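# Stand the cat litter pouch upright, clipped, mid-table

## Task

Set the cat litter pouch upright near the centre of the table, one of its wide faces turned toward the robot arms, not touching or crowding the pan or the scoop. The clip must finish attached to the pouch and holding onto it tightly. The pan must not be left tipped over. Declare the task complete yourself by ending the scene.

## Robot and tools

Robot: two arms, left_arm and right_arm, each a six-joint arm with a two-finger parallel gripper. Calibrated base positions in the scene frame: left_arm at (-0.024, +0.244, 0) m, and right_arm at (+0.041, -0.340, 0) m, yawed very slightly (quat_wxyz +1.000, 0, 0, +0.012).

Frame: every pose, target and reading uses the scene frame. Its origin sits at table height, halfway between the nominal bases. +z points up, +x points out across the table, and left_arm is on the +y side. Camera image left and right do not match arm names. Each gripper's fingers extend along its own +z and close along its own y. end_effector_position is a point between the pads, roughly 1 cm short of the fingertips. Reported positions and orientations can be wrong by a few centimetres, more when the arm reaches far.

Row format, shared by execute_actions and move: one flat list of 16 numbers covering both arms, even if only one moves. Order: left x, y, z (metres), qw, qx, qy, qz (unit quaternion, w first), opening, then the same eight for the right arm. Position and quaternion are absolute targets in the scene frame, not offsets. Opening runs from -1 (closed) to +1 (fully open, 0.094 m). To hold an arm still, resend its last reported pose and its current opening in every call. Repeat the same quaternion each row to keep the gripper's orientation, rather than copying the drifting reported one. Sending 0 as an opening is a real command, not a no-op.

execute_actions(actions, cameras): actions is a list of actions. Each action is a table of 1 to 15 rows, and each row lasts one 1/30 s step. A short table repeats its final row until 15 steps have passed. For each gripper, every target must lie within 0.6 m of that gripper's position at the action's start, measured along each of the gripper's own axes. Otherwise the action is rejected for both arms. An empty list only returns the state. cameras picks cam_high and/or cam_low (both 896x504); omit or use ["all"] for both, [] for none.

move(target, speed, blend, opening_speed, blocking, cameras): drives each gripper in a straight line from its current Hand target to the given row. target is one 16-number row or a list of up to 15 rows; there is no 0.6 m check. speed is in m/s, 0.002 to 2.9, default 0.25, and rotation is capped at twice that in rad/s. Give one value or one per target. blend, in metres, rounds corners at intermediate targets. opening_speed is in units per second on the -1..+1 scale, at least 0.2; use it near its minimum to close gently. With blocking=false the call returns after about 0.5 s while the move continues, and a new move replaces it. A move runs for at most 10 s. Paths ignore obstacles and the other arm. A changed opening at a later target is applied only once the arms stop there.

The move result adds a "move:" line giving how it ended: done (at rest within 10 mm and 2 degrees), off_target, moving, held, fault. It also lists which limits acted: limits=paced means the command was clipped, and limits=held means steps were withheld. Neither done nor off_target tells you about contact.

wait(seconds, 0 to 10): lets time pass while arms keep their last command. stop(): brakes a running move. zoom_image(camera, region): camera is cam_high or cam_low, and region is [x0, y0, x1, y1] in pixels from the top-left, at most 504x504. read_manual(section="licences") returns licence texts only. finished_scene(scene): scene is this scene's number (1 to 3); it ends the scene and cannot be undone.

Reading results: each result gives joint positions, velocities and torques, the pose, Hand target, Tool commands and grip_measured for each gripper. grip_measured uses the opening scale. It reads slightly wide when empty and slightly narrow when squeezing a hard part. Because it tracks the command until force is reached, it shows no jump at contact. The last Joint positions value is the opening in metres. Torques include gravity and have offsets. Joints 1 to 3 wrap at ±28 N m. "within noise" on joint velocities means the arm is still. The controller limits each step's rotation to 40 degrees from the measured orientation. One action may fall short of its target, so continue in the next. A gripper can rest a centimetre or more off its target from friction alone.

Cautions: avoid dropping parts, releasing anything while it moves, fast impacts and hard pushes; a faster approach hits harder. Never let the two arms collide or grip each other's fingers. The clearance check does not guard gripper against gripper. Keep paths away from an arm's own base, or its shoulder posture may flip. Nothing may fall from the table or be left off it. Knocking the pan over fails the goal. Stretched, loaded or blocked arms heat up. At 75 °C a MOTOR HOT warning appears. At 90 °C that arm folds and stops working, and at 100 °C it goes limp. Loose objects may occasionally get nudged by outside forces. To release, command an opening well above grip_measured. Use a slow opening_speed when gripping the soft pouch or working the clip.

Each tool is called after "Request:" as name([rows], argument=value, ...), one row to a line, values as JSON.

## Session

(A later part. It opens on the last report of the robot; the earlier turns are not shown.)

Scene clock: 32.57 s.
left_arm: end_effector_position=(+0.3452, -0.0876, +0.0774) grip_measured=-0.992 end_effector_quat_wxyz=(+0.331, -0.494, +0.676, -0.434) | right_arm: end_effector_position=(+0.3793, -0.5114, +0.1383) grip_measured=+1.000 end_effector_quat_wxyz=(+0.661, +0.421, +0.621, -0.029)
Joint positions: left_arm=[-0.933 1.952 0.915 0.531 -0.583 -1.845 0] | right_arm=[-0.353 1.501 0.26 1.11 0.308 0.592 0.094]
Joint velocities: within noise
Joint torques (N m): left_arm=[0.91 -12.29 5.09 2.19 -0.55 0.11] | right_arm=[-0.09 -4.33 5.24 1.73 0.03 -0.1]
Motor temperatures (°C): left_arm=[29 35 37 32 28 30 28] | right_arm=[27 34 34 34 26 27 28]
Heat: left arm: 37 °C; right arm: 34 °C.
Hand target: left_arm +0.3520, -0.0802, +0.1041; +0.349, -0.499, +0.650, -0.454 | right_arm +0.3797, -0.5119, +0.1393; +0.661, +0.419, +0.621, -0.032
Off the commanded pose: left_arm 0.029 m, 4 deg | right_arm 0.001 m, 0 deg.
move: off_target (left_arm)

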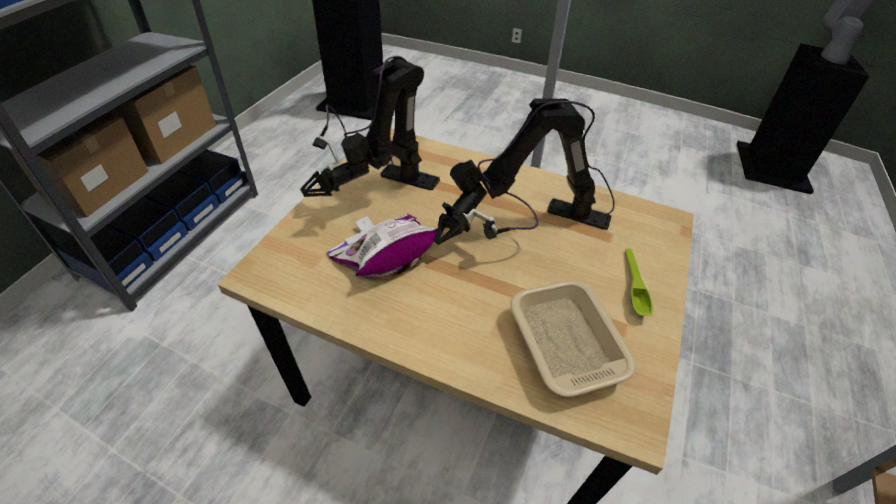

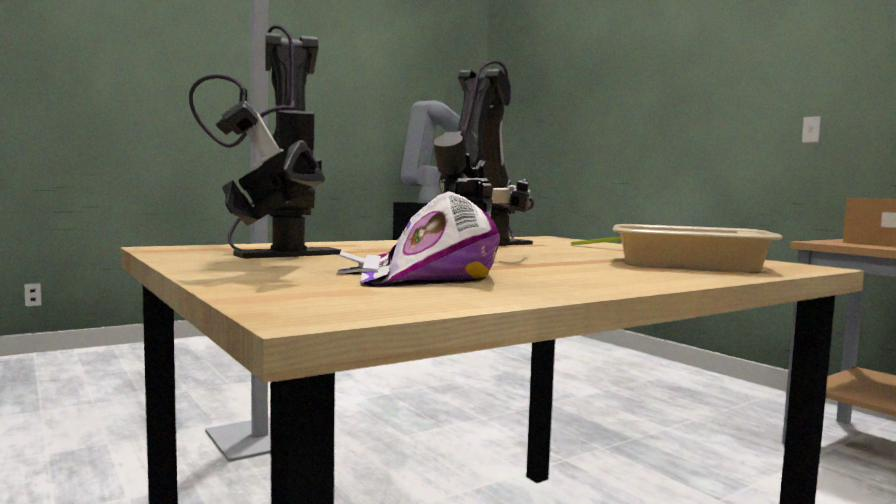

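Dragging works. Continue.

Request:
move([
  [0.380,-0.02,0.11,0.2868,-0.4096,0.7093,-0.4967,-1,0.3797,-0.5119,0.1393,0.661,0.419,0.621,-0.032,1],
  [0.415,0.035,0.11,0.2195,-0.3135,0.7568,-0.5300,-1,0.3797,-0.5119,0.1393,0.661,0.419,0.621,-0.032,1],
], speed=0.08, blend=[0.02,0])

Request:
zoom_image(camera="cam_high", region=[320, 180, 520, 310])

Scene clock: 36.50 s.
left_arm: end_effector_position=(+0.3968, +0.0344, +0.0837) grip_measured=-0.992 end_effector_quat_wxyz=(+0.189, -0.333, +0.773, -0.506) | right_arm: end_effector_position=(+0.3793, -0.5114, +0.1383) grip_measured=+1.000 end_effector_quat_wxyz=(+0.661, +0.421, +0.621, -0.029)
Joint positions: left_arm=[-0.295 1.827 0.773 0.57 0.462 -1.391 0] | right_arm=[-0.353 1.501 0.26 1.11 0.308 0.592 0.094]
Joint velocities: within noise
Joint torques (N m): left_arm=[1.18 -8.08 9.11 2.43 0.28 0.14] | right_arm=[-0.21 -4.16 4.98 1.76 0 -0.13]
Motor temperatures (°C): left_arm=[29 37 37 33 28 30 28] | right_arm=[27 35 34 34 26 27 28]
Heat: left arm: 37 °C; right arm: 35 °C.
Hand target: left_arm +0.4133, +0.0358, +0.1104; +0.220, -0.313, +0.757, -0.529 | right_arm +0.3797, -0.5119, +0.1393; +0.661, +0.419, +0.621, -0.032
Off the commanded pose: left_arm 0.032 m, 5 deg | right_arm 0.001 m, 0 deg.
move: off_target (left_arm)

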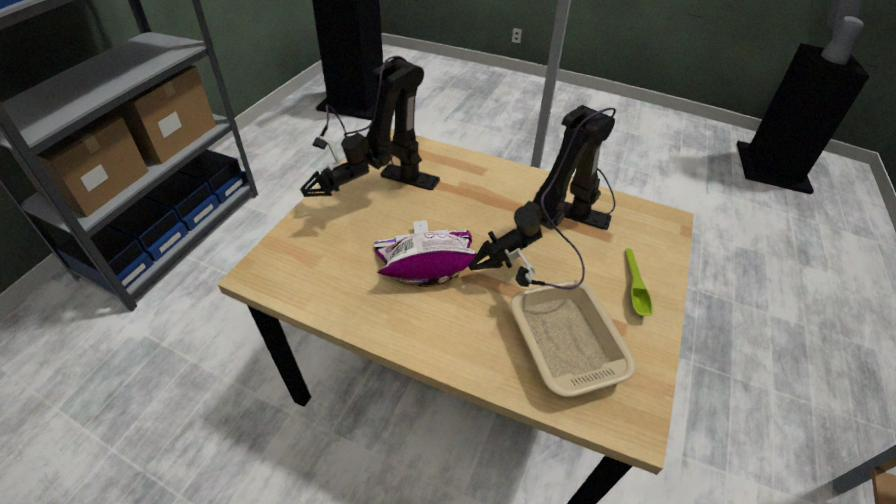

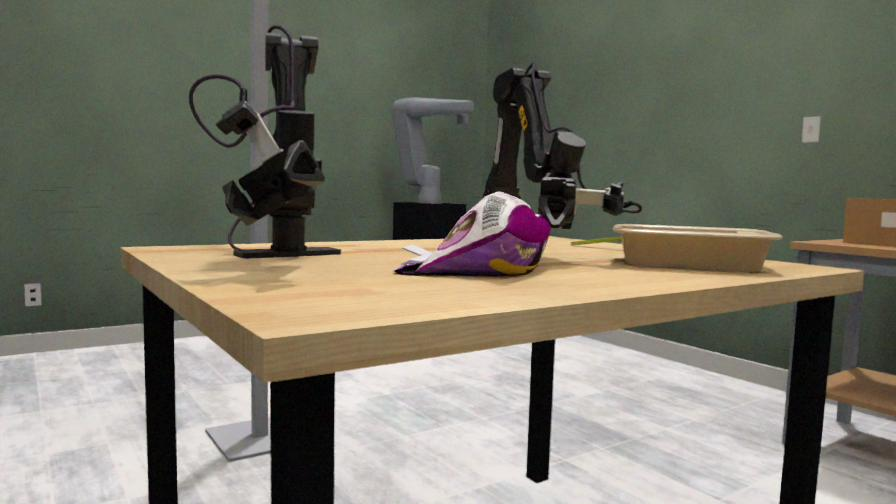

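Scaled by 2.520.

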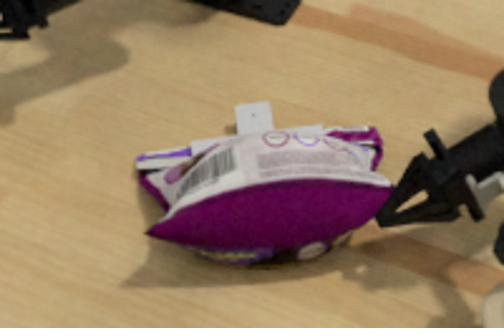

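Request:
move([
  [0.413,0.036,0.09,0.2195,-0.3135,0.7568,-0.5300,0.2,0.3797,-0.5119,0.1393,0.661,0.419,0.621,-0.032,1],
  [0.36,0.11,0.14,0.2195,-0.3135,0.7568,-0.5300,0.2,0.3797,-0.5119,0.1393,0.661,0.419,0.621,-0.032,1],
  [0.26,0.22,0.2,0,0,1,0,0.2,0.3797,-0.5119,0.1393,0.661,0.419,0.621,-0.032,1],
], speed=[0.1,0.12,0.25], opening_speed=0.8)

Request:
zoom_image(camera="cam_high", region=[360, 210, 500, 300])

Request:
zoom_image(camera="cam_low", region=[380, 170, 580, 290])

Scene clock: 43.70 s.
left_arm: end_effector_position=(+0.2576, +0.2200, +0.1971) grip_measured=+0.199 end_effector_quat_wxyz=(+0.004, -0.005, +1.000, -0.005) | right_arm: end_effector_position=(+0.3793, -0.5114, +0.1383) grip_measured=+1.000 end_effector_quat_wxyz=(+0.661, +0.421, +0.621, -0.029)
Joint positions: left_arm=[-0.084 1.633 1.647 -1.576 0.008 -0.093 0.056] | right_arm=[-0.353 1.501 0.26 1.11 0.308 0.592 0.094]
Joint velocities: within noise
Joint torques (N m): left_arm=[-0.32 -5.09 7.83 0.32 -0.11 0.05] | right_arm=[-0.14 -4.37 4.97 1.75 -0.01 -0.09]
Motor temperatures (°C): left_arm=[29 35 38 33 28 30 28] | right_arm=[27 35 34 34 26 27 28]
Heat: left arm: 38 °C; right arm: 35 °C.
Hand target: left_arm +0.2600, +0.2199, +0.1998; +0.005, +0.000, +1.000, -0.001 | right_arm +0.3797, -0.5119, +0.1393; +0.661, +0.419, +0.621, -0.032
Off the commanded pose: left_arm 0.004 m, 1 deg | right_arm 0.001 m, 0 deg.
joint sent to its limit (left arm) — joint 4 (wrist pitch), lower limit. The joint targets still meet the commanded pose.
move: done

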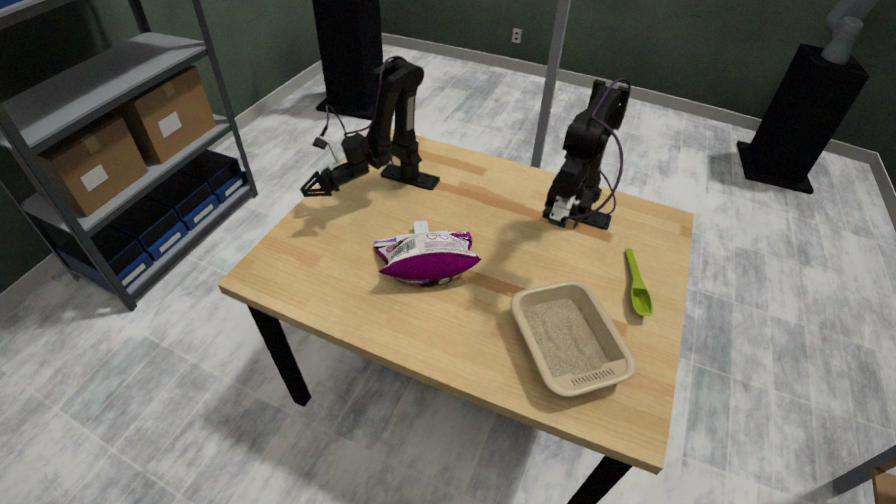

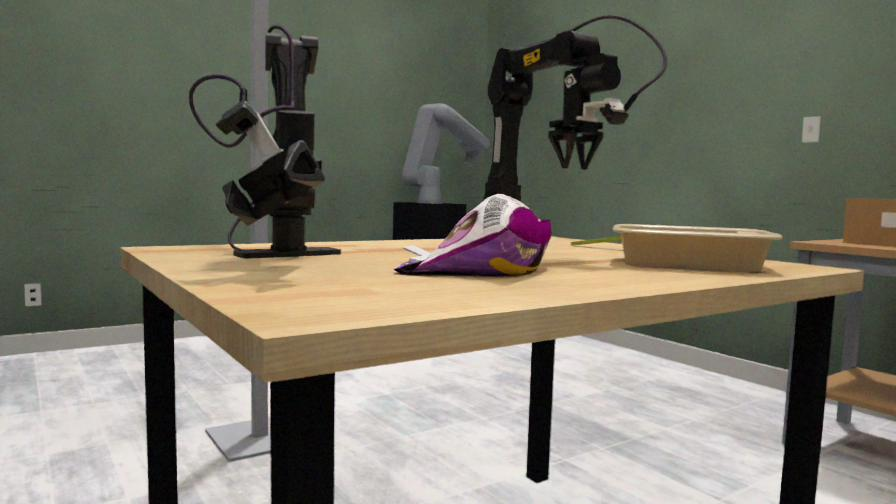

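Scaled by 3.600.

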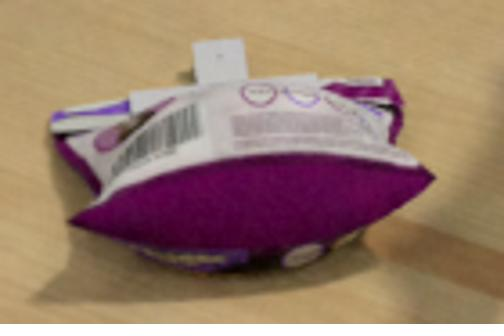

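Scaled by 2.520.

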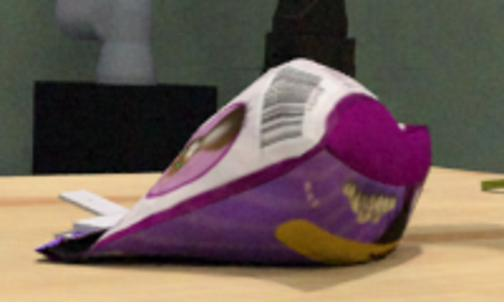

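Request:
move([
  [0.26,0.22,0.2,0,0,1,0,0.2,0.29,-0.36,0.15,0.4395,-0.7611,0.4133,-0.2386,-0.15],
  [0.26,0.22,0.2,0,0,1,0,0.2,0.309,-0.285,0.055,0.4395,-0.7611,0.4133,-0.2386,-0.15],
], speed=0.25, blend=[0.02,0])

Request:
zoom_image(camera="cam_high", region=[340, 190, 440, 270])

Scene clock: 51.50 s.
left_arm: end_effector_position=(+0.2572, +0.2202, +0.1971) grip_measured=+0.199 end_effector_quat_wxyz=(+0.003, -0.005, +1.000, -0.004) | right_arm: end_effector_position=(+0.3156, -0.2893, +0.0634) grip_measured=-0.148 end_effector_quat_wxyz=(-0.439, +0.761, -0.404, +0.256)
Joint positions: left_arm=[-0.084 1.633 1.647 -1.578 0.008 -0.093 0.056] | right_arm=[-0.249 1.067 0.156 0.251 -0.662 -2.057 0.04]
Joint velocities: within noise
Joint torques (N m): left_arm=[-0.29 -5.16 7.95 0.31 -0.12 0.05] | right_arm=[0.62 -1.1 4.46 1.37 -0.3 0.16]
Motor temperatures (°C): left_arm=[29 34 39 32 28 30 28] | right_arm=[27 34 34 35 26 27 28]
Heat: left arm: 39 °C; right arm: 35 °C.
Hand target: left_arm +0.2600, +0.2199, +0.1998; +0.005, +0.000, +1.000, -0.001 | right_arm +0.3089, -0.2851, +0.0551; -0.439, +0.761, -0.413, +0.238
Off the commanded pose: left_arm 0.004 m, 1 deg | right_arm 0.012 m, 2 deg.
joint sent to its limit (left arm) — joint 4 (wrist pitch), lower limit. The joint targets still meet the commanded pose.
move: off_target (right_arm)

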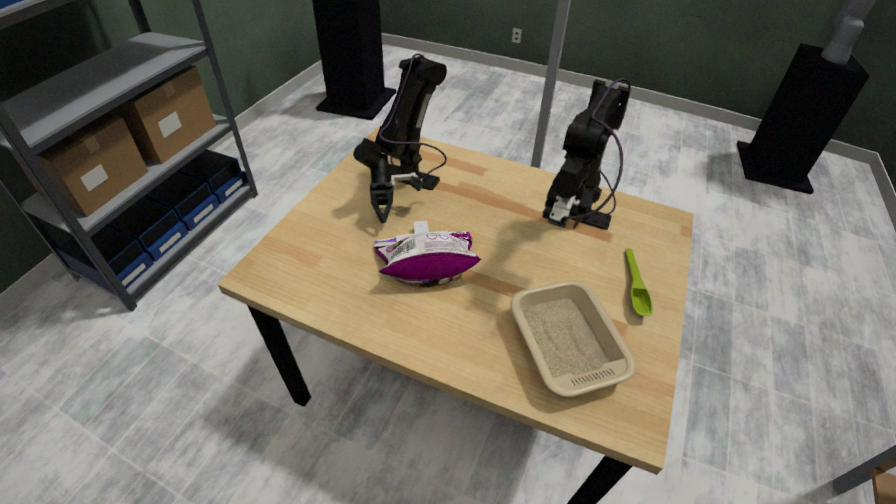

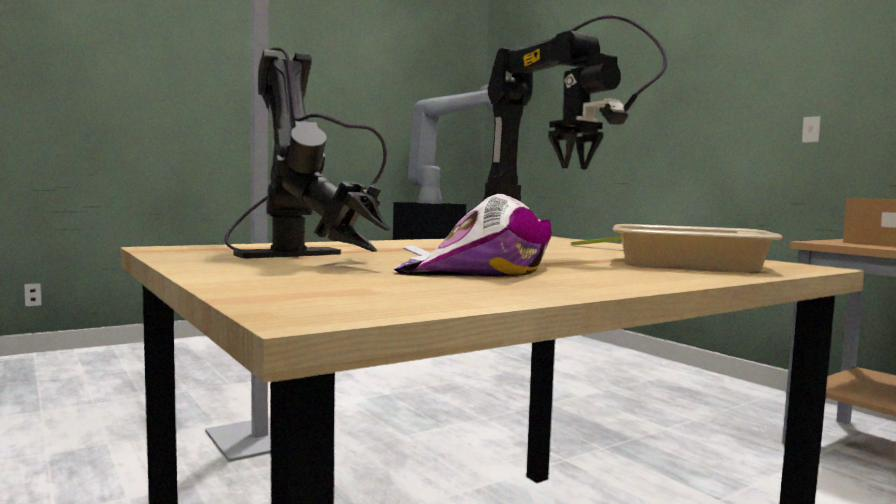

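Scaled by 5.040.

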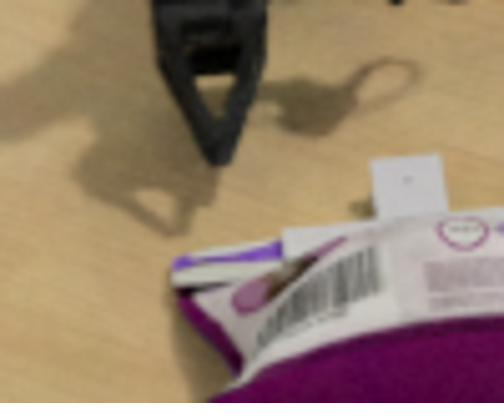

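Request:
move([
  [0.26,0.22,0.2,0,0,1,0,0.2,0.309,-0.285,0.019,0.4395,-0.7611,0.4133,-0.2386,-0.15],
], speed=0.06, cameras=["cam_high"])

Request:
zoom_image(camera="cam_high", region=[350, 205, 420, 260])

Scene clock: 52.97 s.
left_arm: end_effector_position=(+0.2572, +0.2202, +0.1971) grip_measured=+0.199 end_effector_quat_wxyz=(+0.003, -0.005, +1.000, -0.004) | right_arm: end_effector_position=(+0.3195, -0.2887, +0.0326) grip_measured=-0.148 end_effector_quat_wxyz=(-0.445, +0.758, -0.395, +0.266)
Joint positions: left_arm=[-0.084 1.633 1.647 -1.578 0.008 -0.093 0.056] | right_arm=[-0.249 1.381 0.069 0.681 -0.672 -2.056 0.04]
Joint velocities: within noise
Joint torques (N m): left_arm=[-0.35 -5.03 7.82 0.34 -0.11 0.06] | right_arm=[0.8 -1.61 2.76 1.21 -0.22 0.18]
Motor temperatures (°C): left_arm=[29 33 39 32 28 30 28] | right_arm=[27 34 34 35 26 27 28]
Heat: left arm: 39 °C; right arm: 35 °C.
Hand target: left_arm +0.2600, +0.2199, +0.1998; +0.005, +0.000, +1.000, -0.001 | right_arm +0.3086, -0.2851, +0.0196; -0.439, +0.761, -0.413, +0.239
Off the commanded pose: left_arm 0.004 m, 1 deg | right_arm 0.018 m, 4 deg.
joint sent to its limit (left arm) — joint 4 (wrist pitch), lower limit. The joint targets still meet the commanded pose.
move: off_target (right_arm)
Images, in order (width x height): cam_high 896x504.

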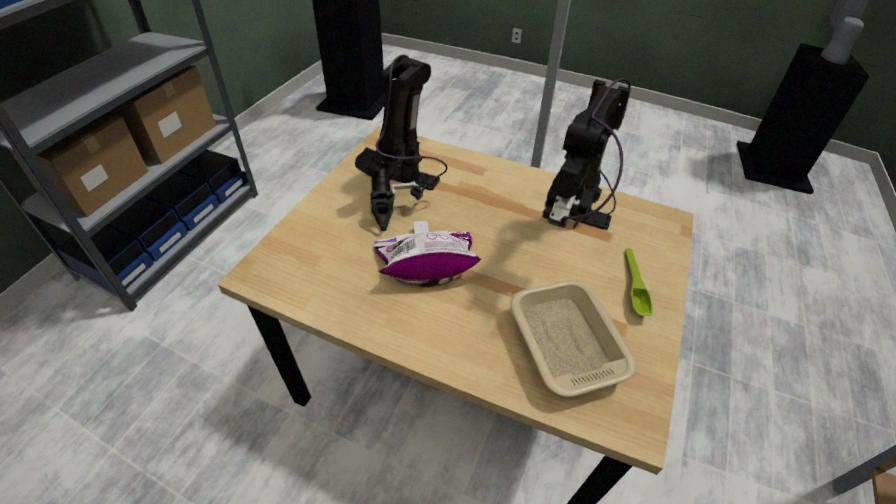

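Scaled by 7.200.

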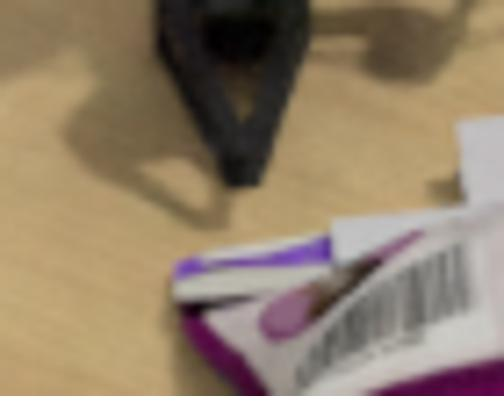

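Request:
move([
  [0.26,0.22,0.2,0,0,1,0,0.2,0.318,-0.285,0.012,0.4395,-0.7611,0.4133,-0.2386,-0.15],
], speed=0.04, cameras=["cam_high"])

Request:
zoom_image(camera="cam_high", region=[350, 205, 420, 260])

Scene clock: 54.03 s.
left_arm: end_effector_position=(+0.2572, +0.2202, +0.1971) grip_measured=+0.199 end_effector_quat_wxyz=(+0.003, -0.005, +1.000, -0.004) | right_arm: end_effector_position=(+0.3275, -0.2872, +0.0317) grip_measured=-0.149 end_effector_quat_wxyz=(-0.454, +0.755, -0.384, +0.278)
Joint positions: left_arm=[-0.084 1.633 1.647 -1.578 0.008 -0.093 0.056] | right_arm=[-0.238 1.494 0.069 0.836 -0.674 -2.045 0.04]
Joint velocities: within noise
Joint torques (N m): left_arm=[-0.38 -5.12 7.88 0.33 -0.12 0.03] | right_arm=[0.54 -1.35 3.14 0.85 -0.11 0.15]
Motor temperatures (°C): left_arm=[29 33 39 32 28 30 28] | right_arm=[27 34 34 34 26 27 28]
Heat: left arm: 39 °C; right arm: 34 °C.
Hand target: left_arm +0.2600, +0.2199, +0.1998; +0.005, +0.000, +1.000, -0.001 | right_arm +0.3166, -0.2851, +0.0133; -0.440, +0.761, -0.413, +0.240
Off the commanded pose: left_arm 0.004 m, 1 deg | right_arm 0.022 m, 6 deg.
joint sent to its limit (left arm) — joint 4 (wrist pitch), lower limit. The joint targets still meet the commanded pose.
move: off_target (right_arm)
Images, in order (width x height): cam_high 896x504.

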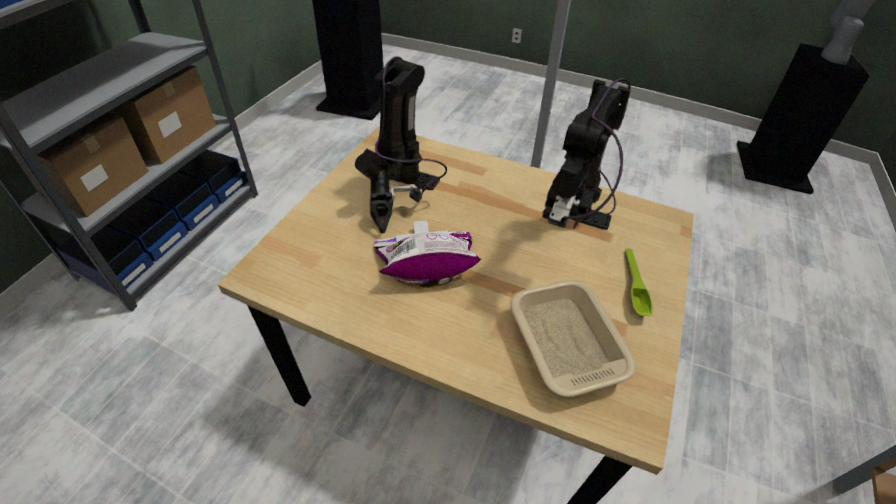

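Scaled by 7.200.

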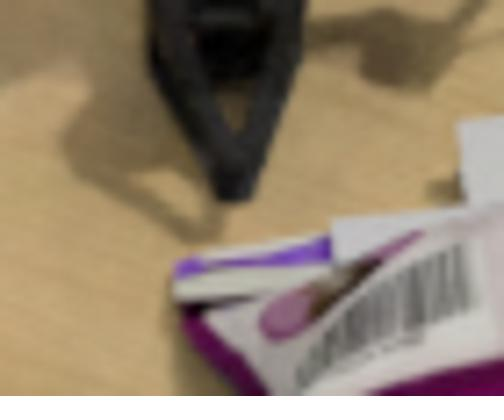

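Request:
move([
  [0.26,0.22,0.2,0,0,1,0,0.2,0.367,-0.256,0.018,0.4395,-0.7611,0.4133,-0.2386,-0.15],
], speed=0.05)

Request:
zoom_image(camera="cam_high", region=[350, 205, 420, 260])

Request:
zoom_image(camera="cam_low", region=[360, 200, 460, 290])

Scene clock: 56.00 s.
left_arm: end_effector_position=(+0.2572, +0.2202, +0.1971) grip_measured=+0.199 end_effector_quat_wxyz=(+0.003, -0.005, +1.000, -0.004) | right_arm: end_effector_position=(+0.3704, -0.2566, +0.0325) grip_measured=-0.149 end_effector_quat_wxyz=(-0.454, +0.755, -0.392, +0.264)
Joint positions: left_arm=[-0.084 1.633 1.647 -1.578 0.008 -0.093 0.056] | right_arm=[-0.04 1.642 0.221 0.88 -0.513 -1.905 0.04]
Joint velocities: within noise
Joint torques (N m): left_arm=[-0.39 -5.15 7.75 0.37 -0.11 0.02] | right_arm=[0.62 -3.07 4.46 1.11 -0.06 0.12]
Motor temperatures (°C): left_arm=[29 33 39 32 28 30 28] | right_arm=[27 34 34 34 26 27 28]
Heat: left arm: 39 °C; right arm: 34 °C.
Hand target: left_arm +0.2600, +0.2199, +0.1998; +0.005, +0.000, +1.000, -0.001 | right_arm +0.3661, -0.2562, +0.0186; -0.440, +0.761, -0.413, +0.239
Off the commanded pose: left_arm 0.004 m, 1 deg | right_arm 0.015 m, 4 deg.
joint sent to its limit (left arm) — joint 4 (wrist pitch), lower limit. The joint targets still meet the commanded pose.
move: off_target (right_arm)

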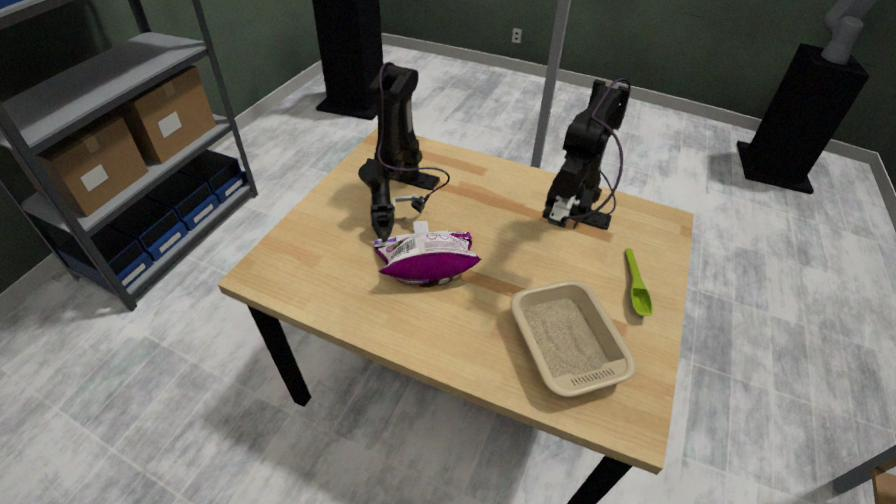

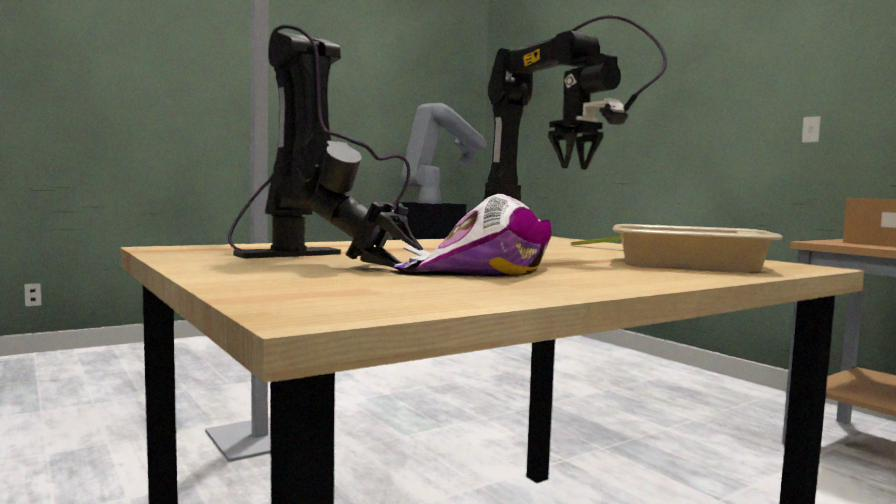

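Scaled by 7.200.

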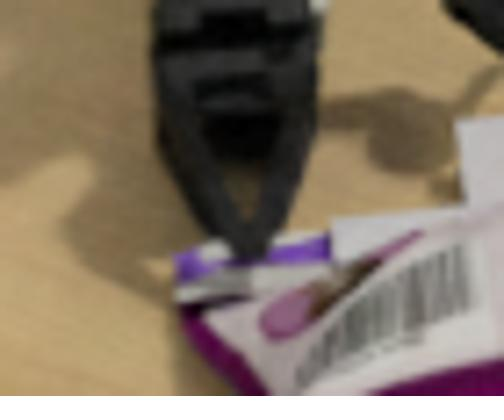

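Scaled by 5.040.

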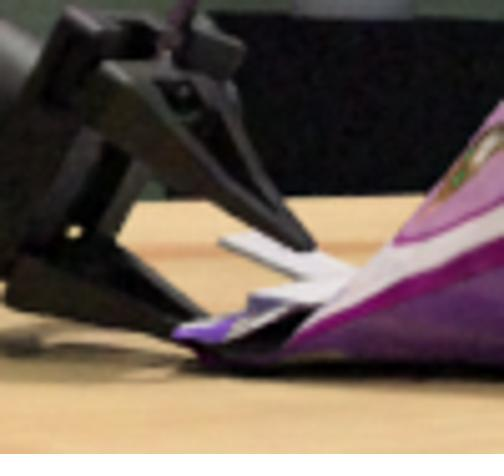

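Request:
move([
  [0.26,0.22,0.2,0,0,1,0,0.2,0.335,-0.273,0.018,0.4395,-0.7611,0.4133,-0.2386,-0.15],
  [0.26,0.22,0.2,0,0,1,0,0.2,0.335,-0.273,0.005,0.4395,-0.7611,0.4133,-0.2386,-0.15],
], speed=0.05)

Request:
zoom_image(camera="cam_low", region=[360, 200, 460, 290])

Scene clock: 58.00 s.
left_arm: end_effector_position=(+0.2572, +0.2202, +0.1971) grip_measured=+0.199 end_effector_quat_wxyz=(+0.003, -0.005, +1.000, -0.004) | right_arm: end_effector_position=(+0.3518, -0.2719, +0.0318) grip_measured=-0.149 end_effector_quat_wxyz=(-0.460, +0.750, -0.381, +0.283)
Joint positions: left_arm=[-0.084 1.633 1.647 -1.578 0.008 -0.093 0.056] | right_arm=[-0.127 1.638 0.128 0.986 -0.584 -1.961 0.04]
Joint velocities: within noise
Joint torques (N m): left_arm=[-0.46 -4.89 7.95 0.34 -0.11 0.06] | right_arm=[-0.87 -2.32 1.43 0.94 -0.16 0]
Motor temperatures (°C): left_arm=[29 33 39 32 28 30 28] | right_arm=[27 34 33 34 26 27 28]
Heat: left arm: 39 °C; right arm: 34 °C.
Hand target: left_arm +0.2600, +0.2199, +0.1998; +0.005, +0.000, +1.000, -0.001 | right_arm +0.3336, -0.2727, +0.0068; -0.440, +0.761, -0.413, +0.239
Off the commanded pose: left_arm 0.004 m, 1 deg | right_arm 0.032 m, 7 deg.
joint sent to its limit (left arm) — joint 4 (wrist pitch), lower limit. The joint targets still meet the commanded pose.
move: off_target (right_arm)

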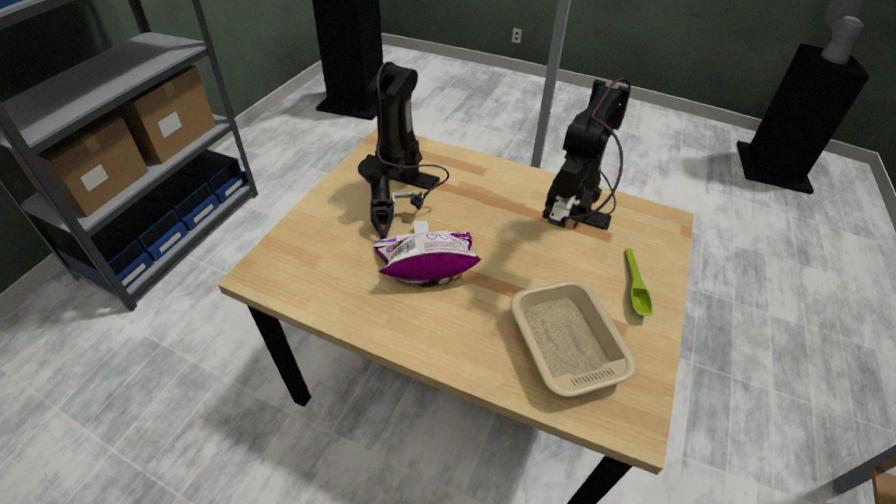

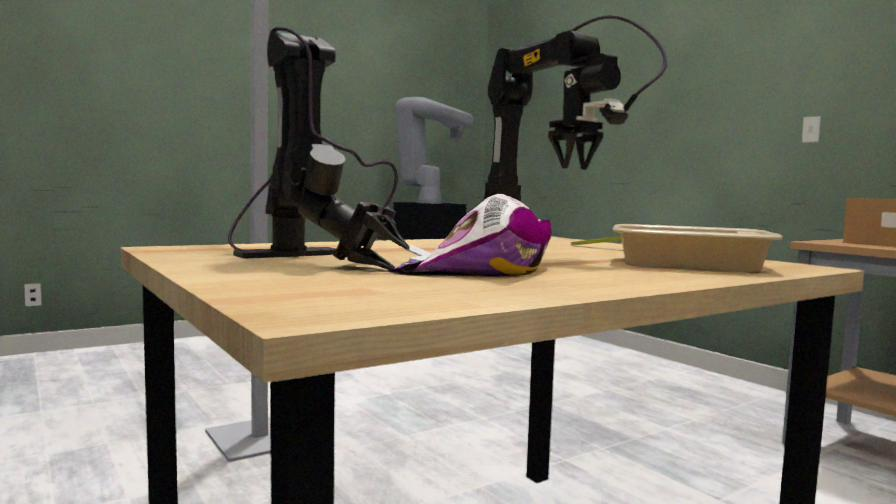

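Scaled by 5.040.

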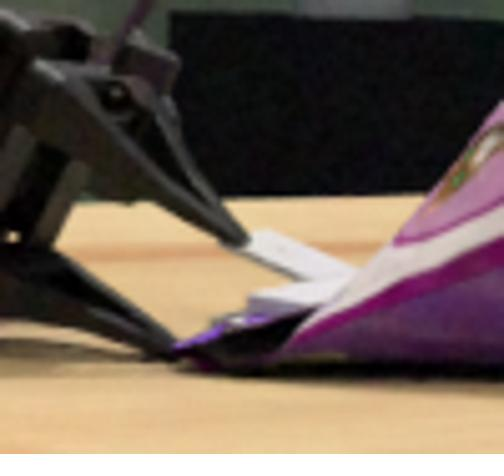

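Request:
move([
  [0.26,0.22,0.2,0,0,1,0,0.2,0.374,-0.251,0.006,0.4395,-0.7611,0.4133,-0.2386,-0.15],
], speed=0.04)

Request:
zoom_image(camera="cam_low", region=[360, 200, 460, 290])

Request:
zoom_image(camera="cam_high", region=[350, 205, 420, 260])

Scene clock: 59.73 s.
left_arm: end_effector_position=(+0.2572, +0.2202, +0.1971) grip_measured=+0.199 end_effector_quat_wxyz=(+0.003, -0.005, +1.000, -0.004) | right_arm: end_effector_position=(+0.3820, -0.2514, +0.0322) grip_measured=-0.149 end_effector_quat_wxyz=(-0.465, +0.749, -0.381, +0.280)
Joint positions: left_arm=[-0.084 1.633 1.647 -1.578 0.008 -0.093 0.056] | right_arm=[-0.018 1.741 0.238 1.014 -0.498 -1.89 0.04]
Joint velocities: within noise
Joint torques (N m): left_arm=[-0.43 -4.88 7.76 0.35 -0.13 0.04] | right_arm=[0.9 -3.02 3.62 0.83 0.01 0.16]
Motor temperatures (°C): left_arm=[29 33 39 31 28 30 28] | right_arm=[27 34 33 34 26 27 28]
Heat: left arm: 39 °C; right arm: 34 °C.
Hand target: left_arm +0.2600, +0.2199, +0.1998; +0.005, +0.000, +1.000, -0.001 | right_arm +0.3718, -0.2515, +0.0076; -0.440, +0.760, -0.413, +0.240
Off the commanded pose: left_arm 0.004 m, 1 deg | right_arm 0.027 m, 7 deg.
joint sent to its limit (left arm) — joint 4 (wrist pitch), lower limit. The joint targets still meet the commanded pose.
move: off_target (right_arm)

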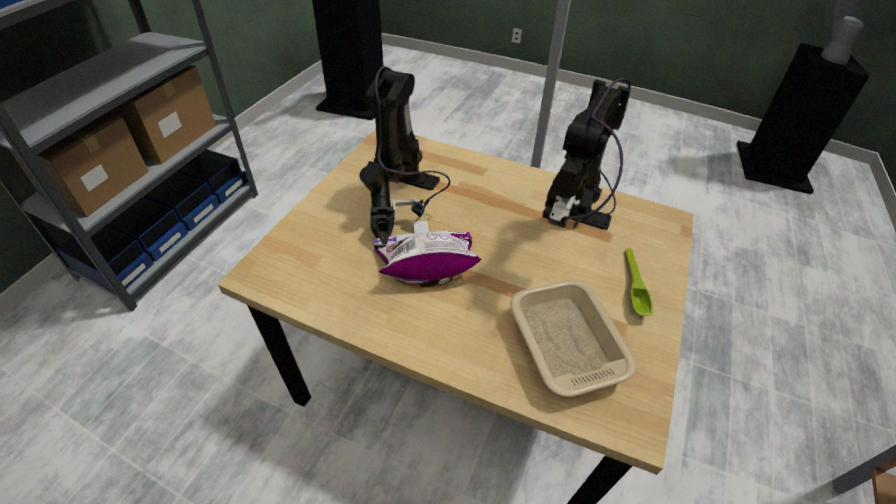

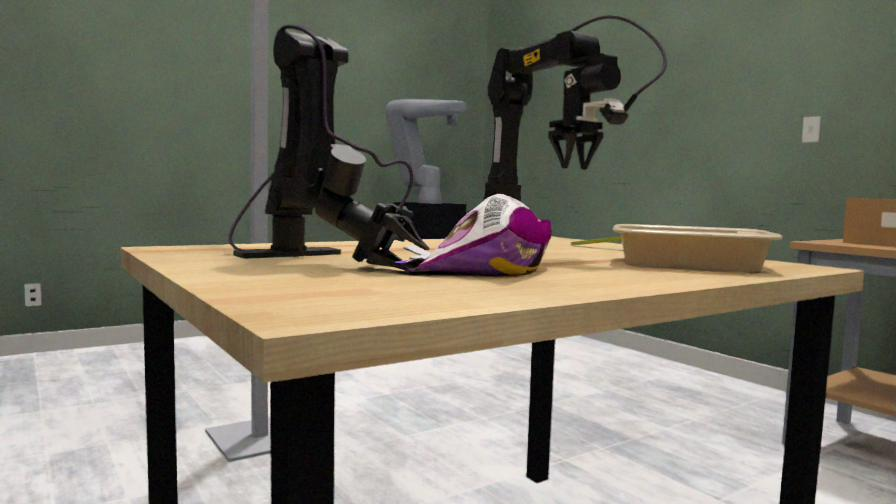

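Scaled by 5.040.

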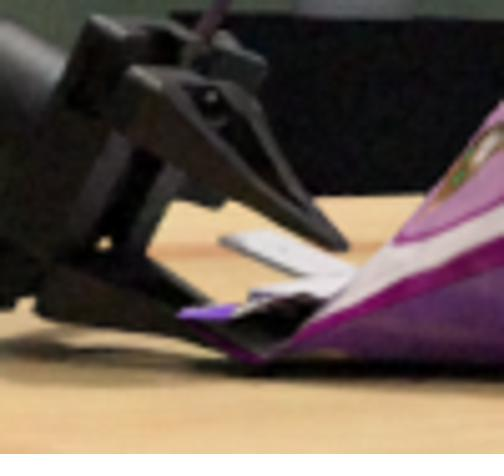

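Scaled by 7.200.

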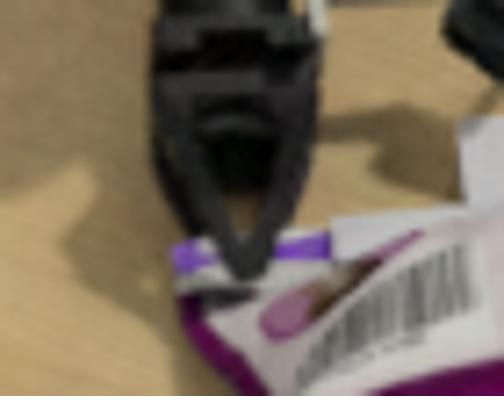

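Request:
move([
  [0.26,0.22,0.2,0,0,1,0,0.2,0.374,-0.251,0.012,0.4395,-0.7611,0.4133,-0.2386,-1],
], speed=0.04, opening_speed=0.5)

Request:
zoom_image(camera="cam_low", region=[360, 200, 460, 290])

Request:
zoom_image(camera="cam_high", region=[350, 205, 420, 260])

Scene clock: 61.80 s.
left_arm: end_effector_position=(+0.2572, +0.2202, +0.1971) grip_measured=+0.199 end_effector_quat_wxyz=(+0.003, -0.005, +1.000, -0.004) | right_arm: end_effector_position=(+0.3773, -0.2559, +0.0180) grip_measured=-0.977 end_effector_quat_wxyz=(-0.443, +0.756, -0.405, +0.262)
Joint positions: left_arm=[-0.084 1.633 1.647 -1.578 0.008 -0.093 0.056] | right_arm=[-0.018 1.739 0.243 0.939 -0.47 -1.888 0.001]
Joint velocities: within noise
Joint torques (N m): left_arm=[-0.23 -5.05 7.91 0.4 -0.09 0.05] | right_arm=[0.98 -5.08 4.26 1.11 -0.26 0.15]
Motor temperatures (°C): left_arm=[29 33 39 31 28 30 28] | right_arm=[27 34 33 34 26 27 28]
Heat: left arm: 39 °C; right arm: 34 °C.
Hand target: left_arm +0.2600, +0.2199, +0.1998; +0.005, +0.000, +1.000, -0.001 | right_arm +0.3737, -0.2512, +0.0122; -0.440, +0.760, -0.413, +0.240
Off the commanded pose: left_arm 0.004 m, 1 deg | right_arm 0.008 m, 3 deg.
joint sent to its limit (left arm) — joint 4 (wrist pitch), lower limit. The joint targets still meet the commanded pose.
move: off_target (right_arm)

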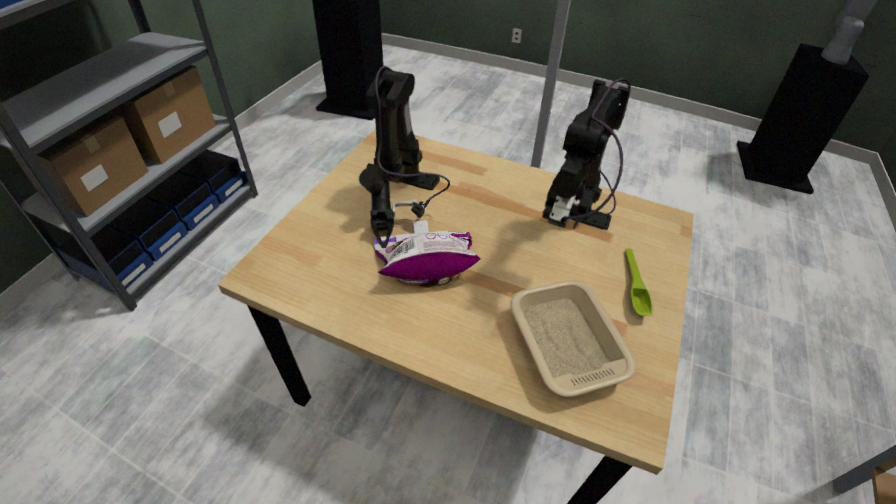

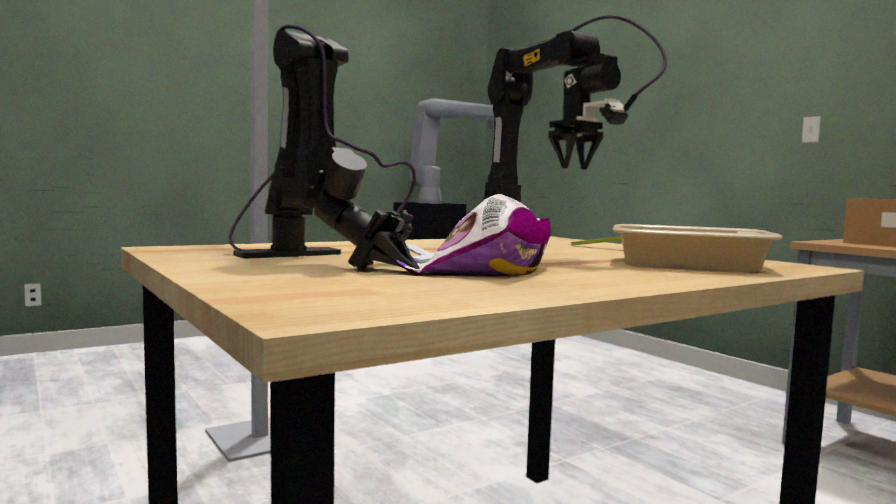

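Scaled by 5.040.

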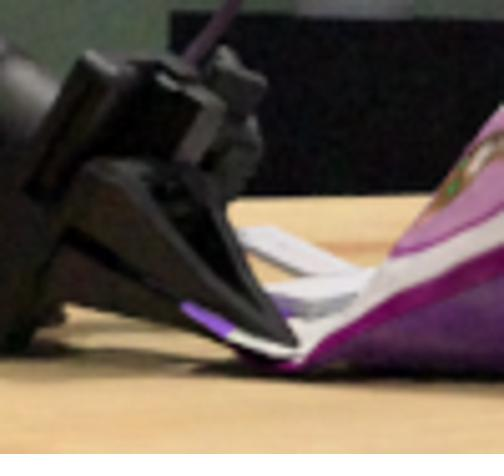

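Scaled by 7.200.

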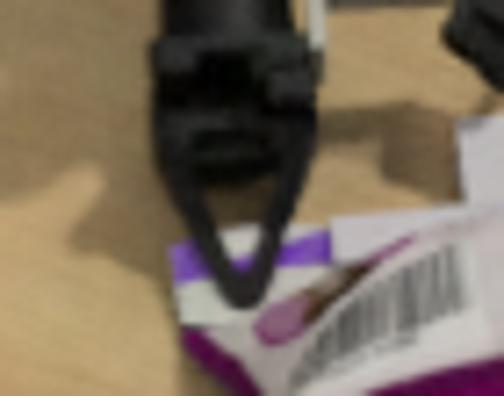

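Request:
move([
  [0.26,0.22,0.2,0,0,1,0,0.2,0.382,-0.246,0.06,0.3363,-0.8119,0.4408,-0.1826,-1],
  [0.26,0.22,0.2,0,0,1,0,0.2,0.392,-0.239,0.10,0.2218,-0.8279,0.4975,-0.1333,-1],
], speed=0.07, blend=[0.01,0])

Request:
zoom_image(camera="cam_high", region=[350, 190, 500, 300])

Request:
move([
  [0.26,0.22,0.2,0,0,1,0,0.2,0.408,-0.229,0.145,0.1069,-0.8122,0.5687,-0.0749,-1],
], speed=0.07)

Request:
zoom_image(camera="cam_high", region=[350, 190, 500, 300])

Scene clock: 66.57 s.
left_arm: end_effector_position=(+0.2571, +0.2202, +0.1971) grip_measured=+0.199 end_effector_quat_wxyz=(+0.003, -0.005, +1.000, -0.004) | right_arm: end_effector_position=(+0.3864, -0.2408, +0.0877) grip_measured=-0.981 end_effector_quat_wxyz=(-0.217, +0.832, -0.495, +0.131)
Joint positions: left_arm=[-0.084 1.633 1.647 -1.578 0.008 -0.093 0.056] | right_arm=[0.184 1.5 0.95 -0.526 -0.137 -1.826 0.001]
Joint velocities: within noise
Joint torques (N m): left_arm=[-0.31 -5.12 7.87 0.34 -0.09 0.06] | right_arm=[-0.09 -5.71 9.88 0.71 -0.13 0.12]
Motor temperatures (°C): left_arm=[29 32 40 31 28 30 28] | right_arm=[27 34 34 34 26 27 28]
Heat: left arm: 40 °C; right arm: 34 °C.
Hand target: left_arm +0.2599, +0.2199, +0.1998; +0.005, +0.000, +1.000, -0.001 | right_arm +0.3918, -0.2391, +0.1000; -0.222, +0.828, -0.497, +0.134
Off the commanded pose: left_arm 0.004 m, 1 deg | right_arm 0.014 m, 1 deg.
joint sent to its limit (left arm) — joint 4 (wrist pitch), lower limit. The joint targets still meet the commanded pose.
move: off_target (right_arm)

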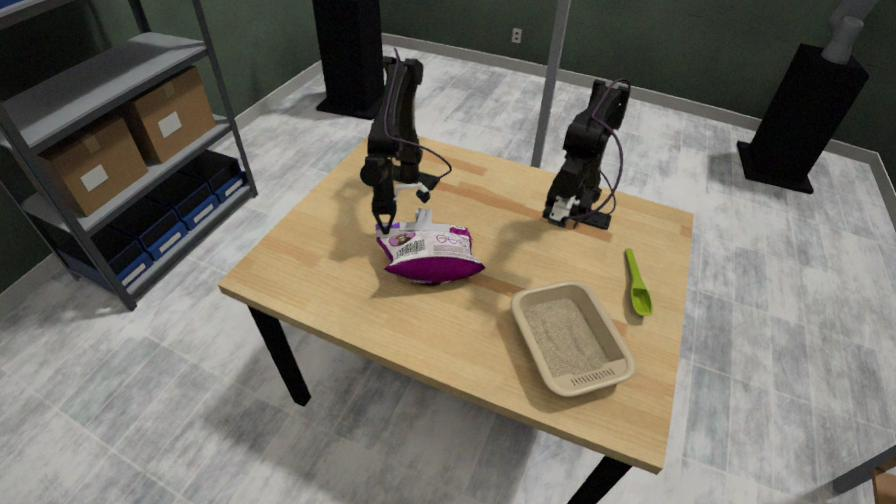

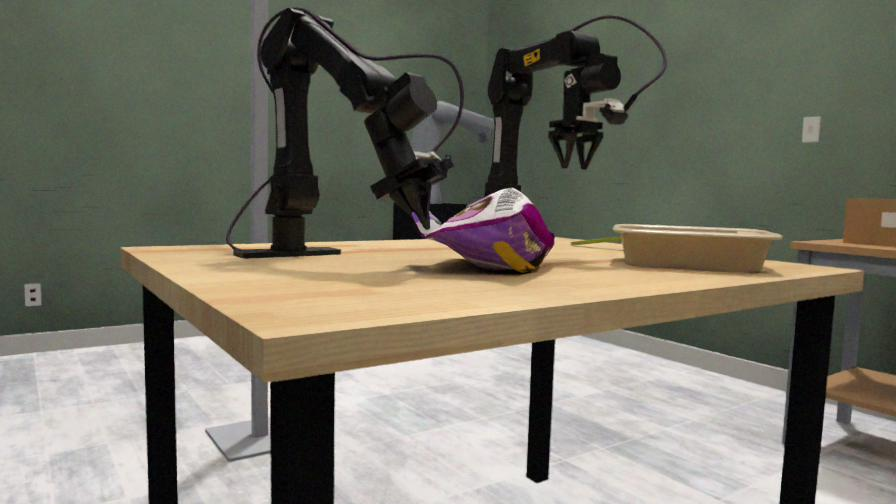

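Scaled by 3.360.

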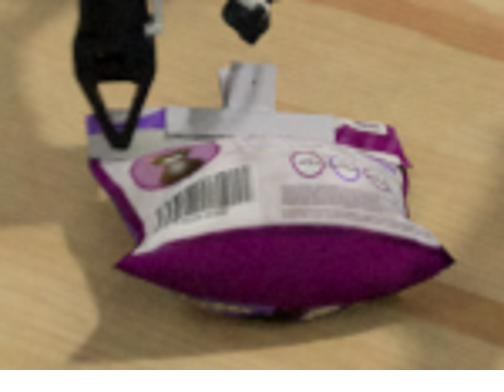

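Scene clock: 69.27 s.
left_arm: end_effector_position=(+0.2571, +0.2202, +0.1971) grip_measured=+0.199 end_effector_quat_wxyz=(+0.003, -0.005, +1.000, -0.004) | right_arm: end_effector_position=(+0.4055, -0.2291, +0.1308) grip_measured=-0.981 end_effector_quat_wxyz=(-0.103, +0.816, -0.564, +0.071)
Joint positions: left_arm=[-0.084 1.633 1.647 -1.578 0.008 -0.093 0.056] | right_arm=[0.259 1.752 1.485 -1.053 -0.02 -1.646 0.001]
Joint velocities: within noise
Joint torques (N m): left_arm=[-0.38 -5.09 7.82 0.35 -0.09 0.05] | right_arm=[-0.13 -8.21 10.28 0.26 0 0.05]
Motor temperatures (°C): left_arm=[29 32 40 31 28 30 28] | right_arm=[27 35 35 33 26 27 28]
Heat: left arm: 40 °C; right arm: 35 °C.
Hand target: left_arm +0.2599, +0.2199, +0.1998; +0.005, +0.000, +1.000, -0.001 | right_arm +0.4077, -0.2291, +0.1447; -0.107, +0.812, -0.569, +0.075
Off the commanded pose: left_arm 0.004 m, 1 deg | right_arm 0.014 m, 1 deg.
joint sent to its limit (left arm) — joint 4 (wrist pitch), lower limit. The joint targets still meet the commanded pose.
move: off_target (right_arm)

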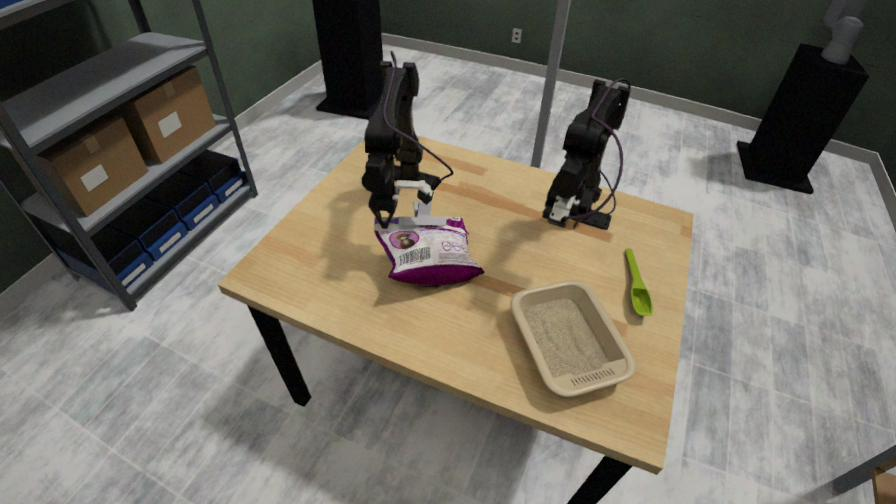

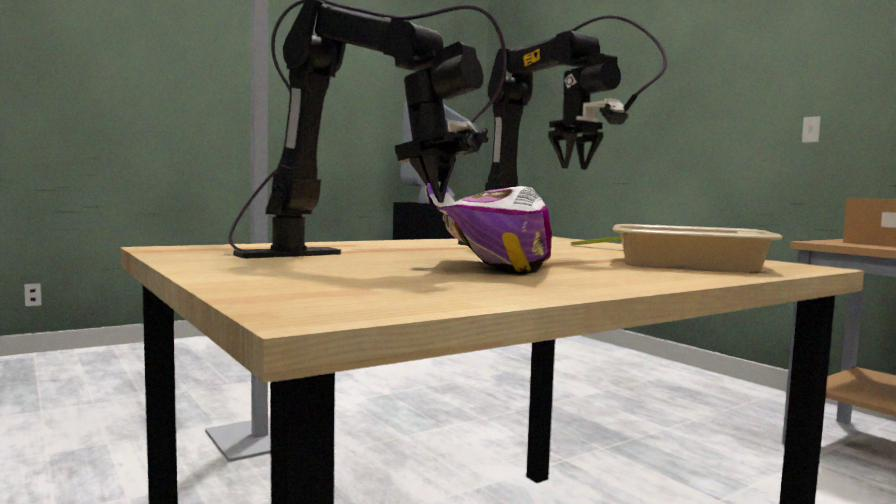

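Scaled by 3.360.

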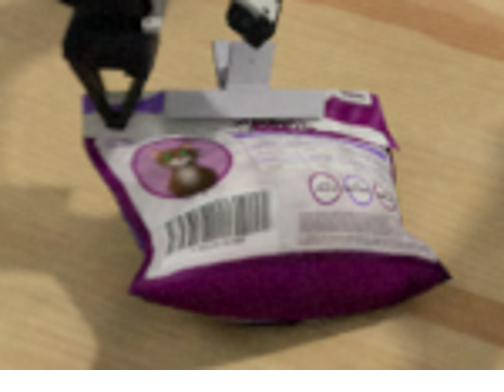

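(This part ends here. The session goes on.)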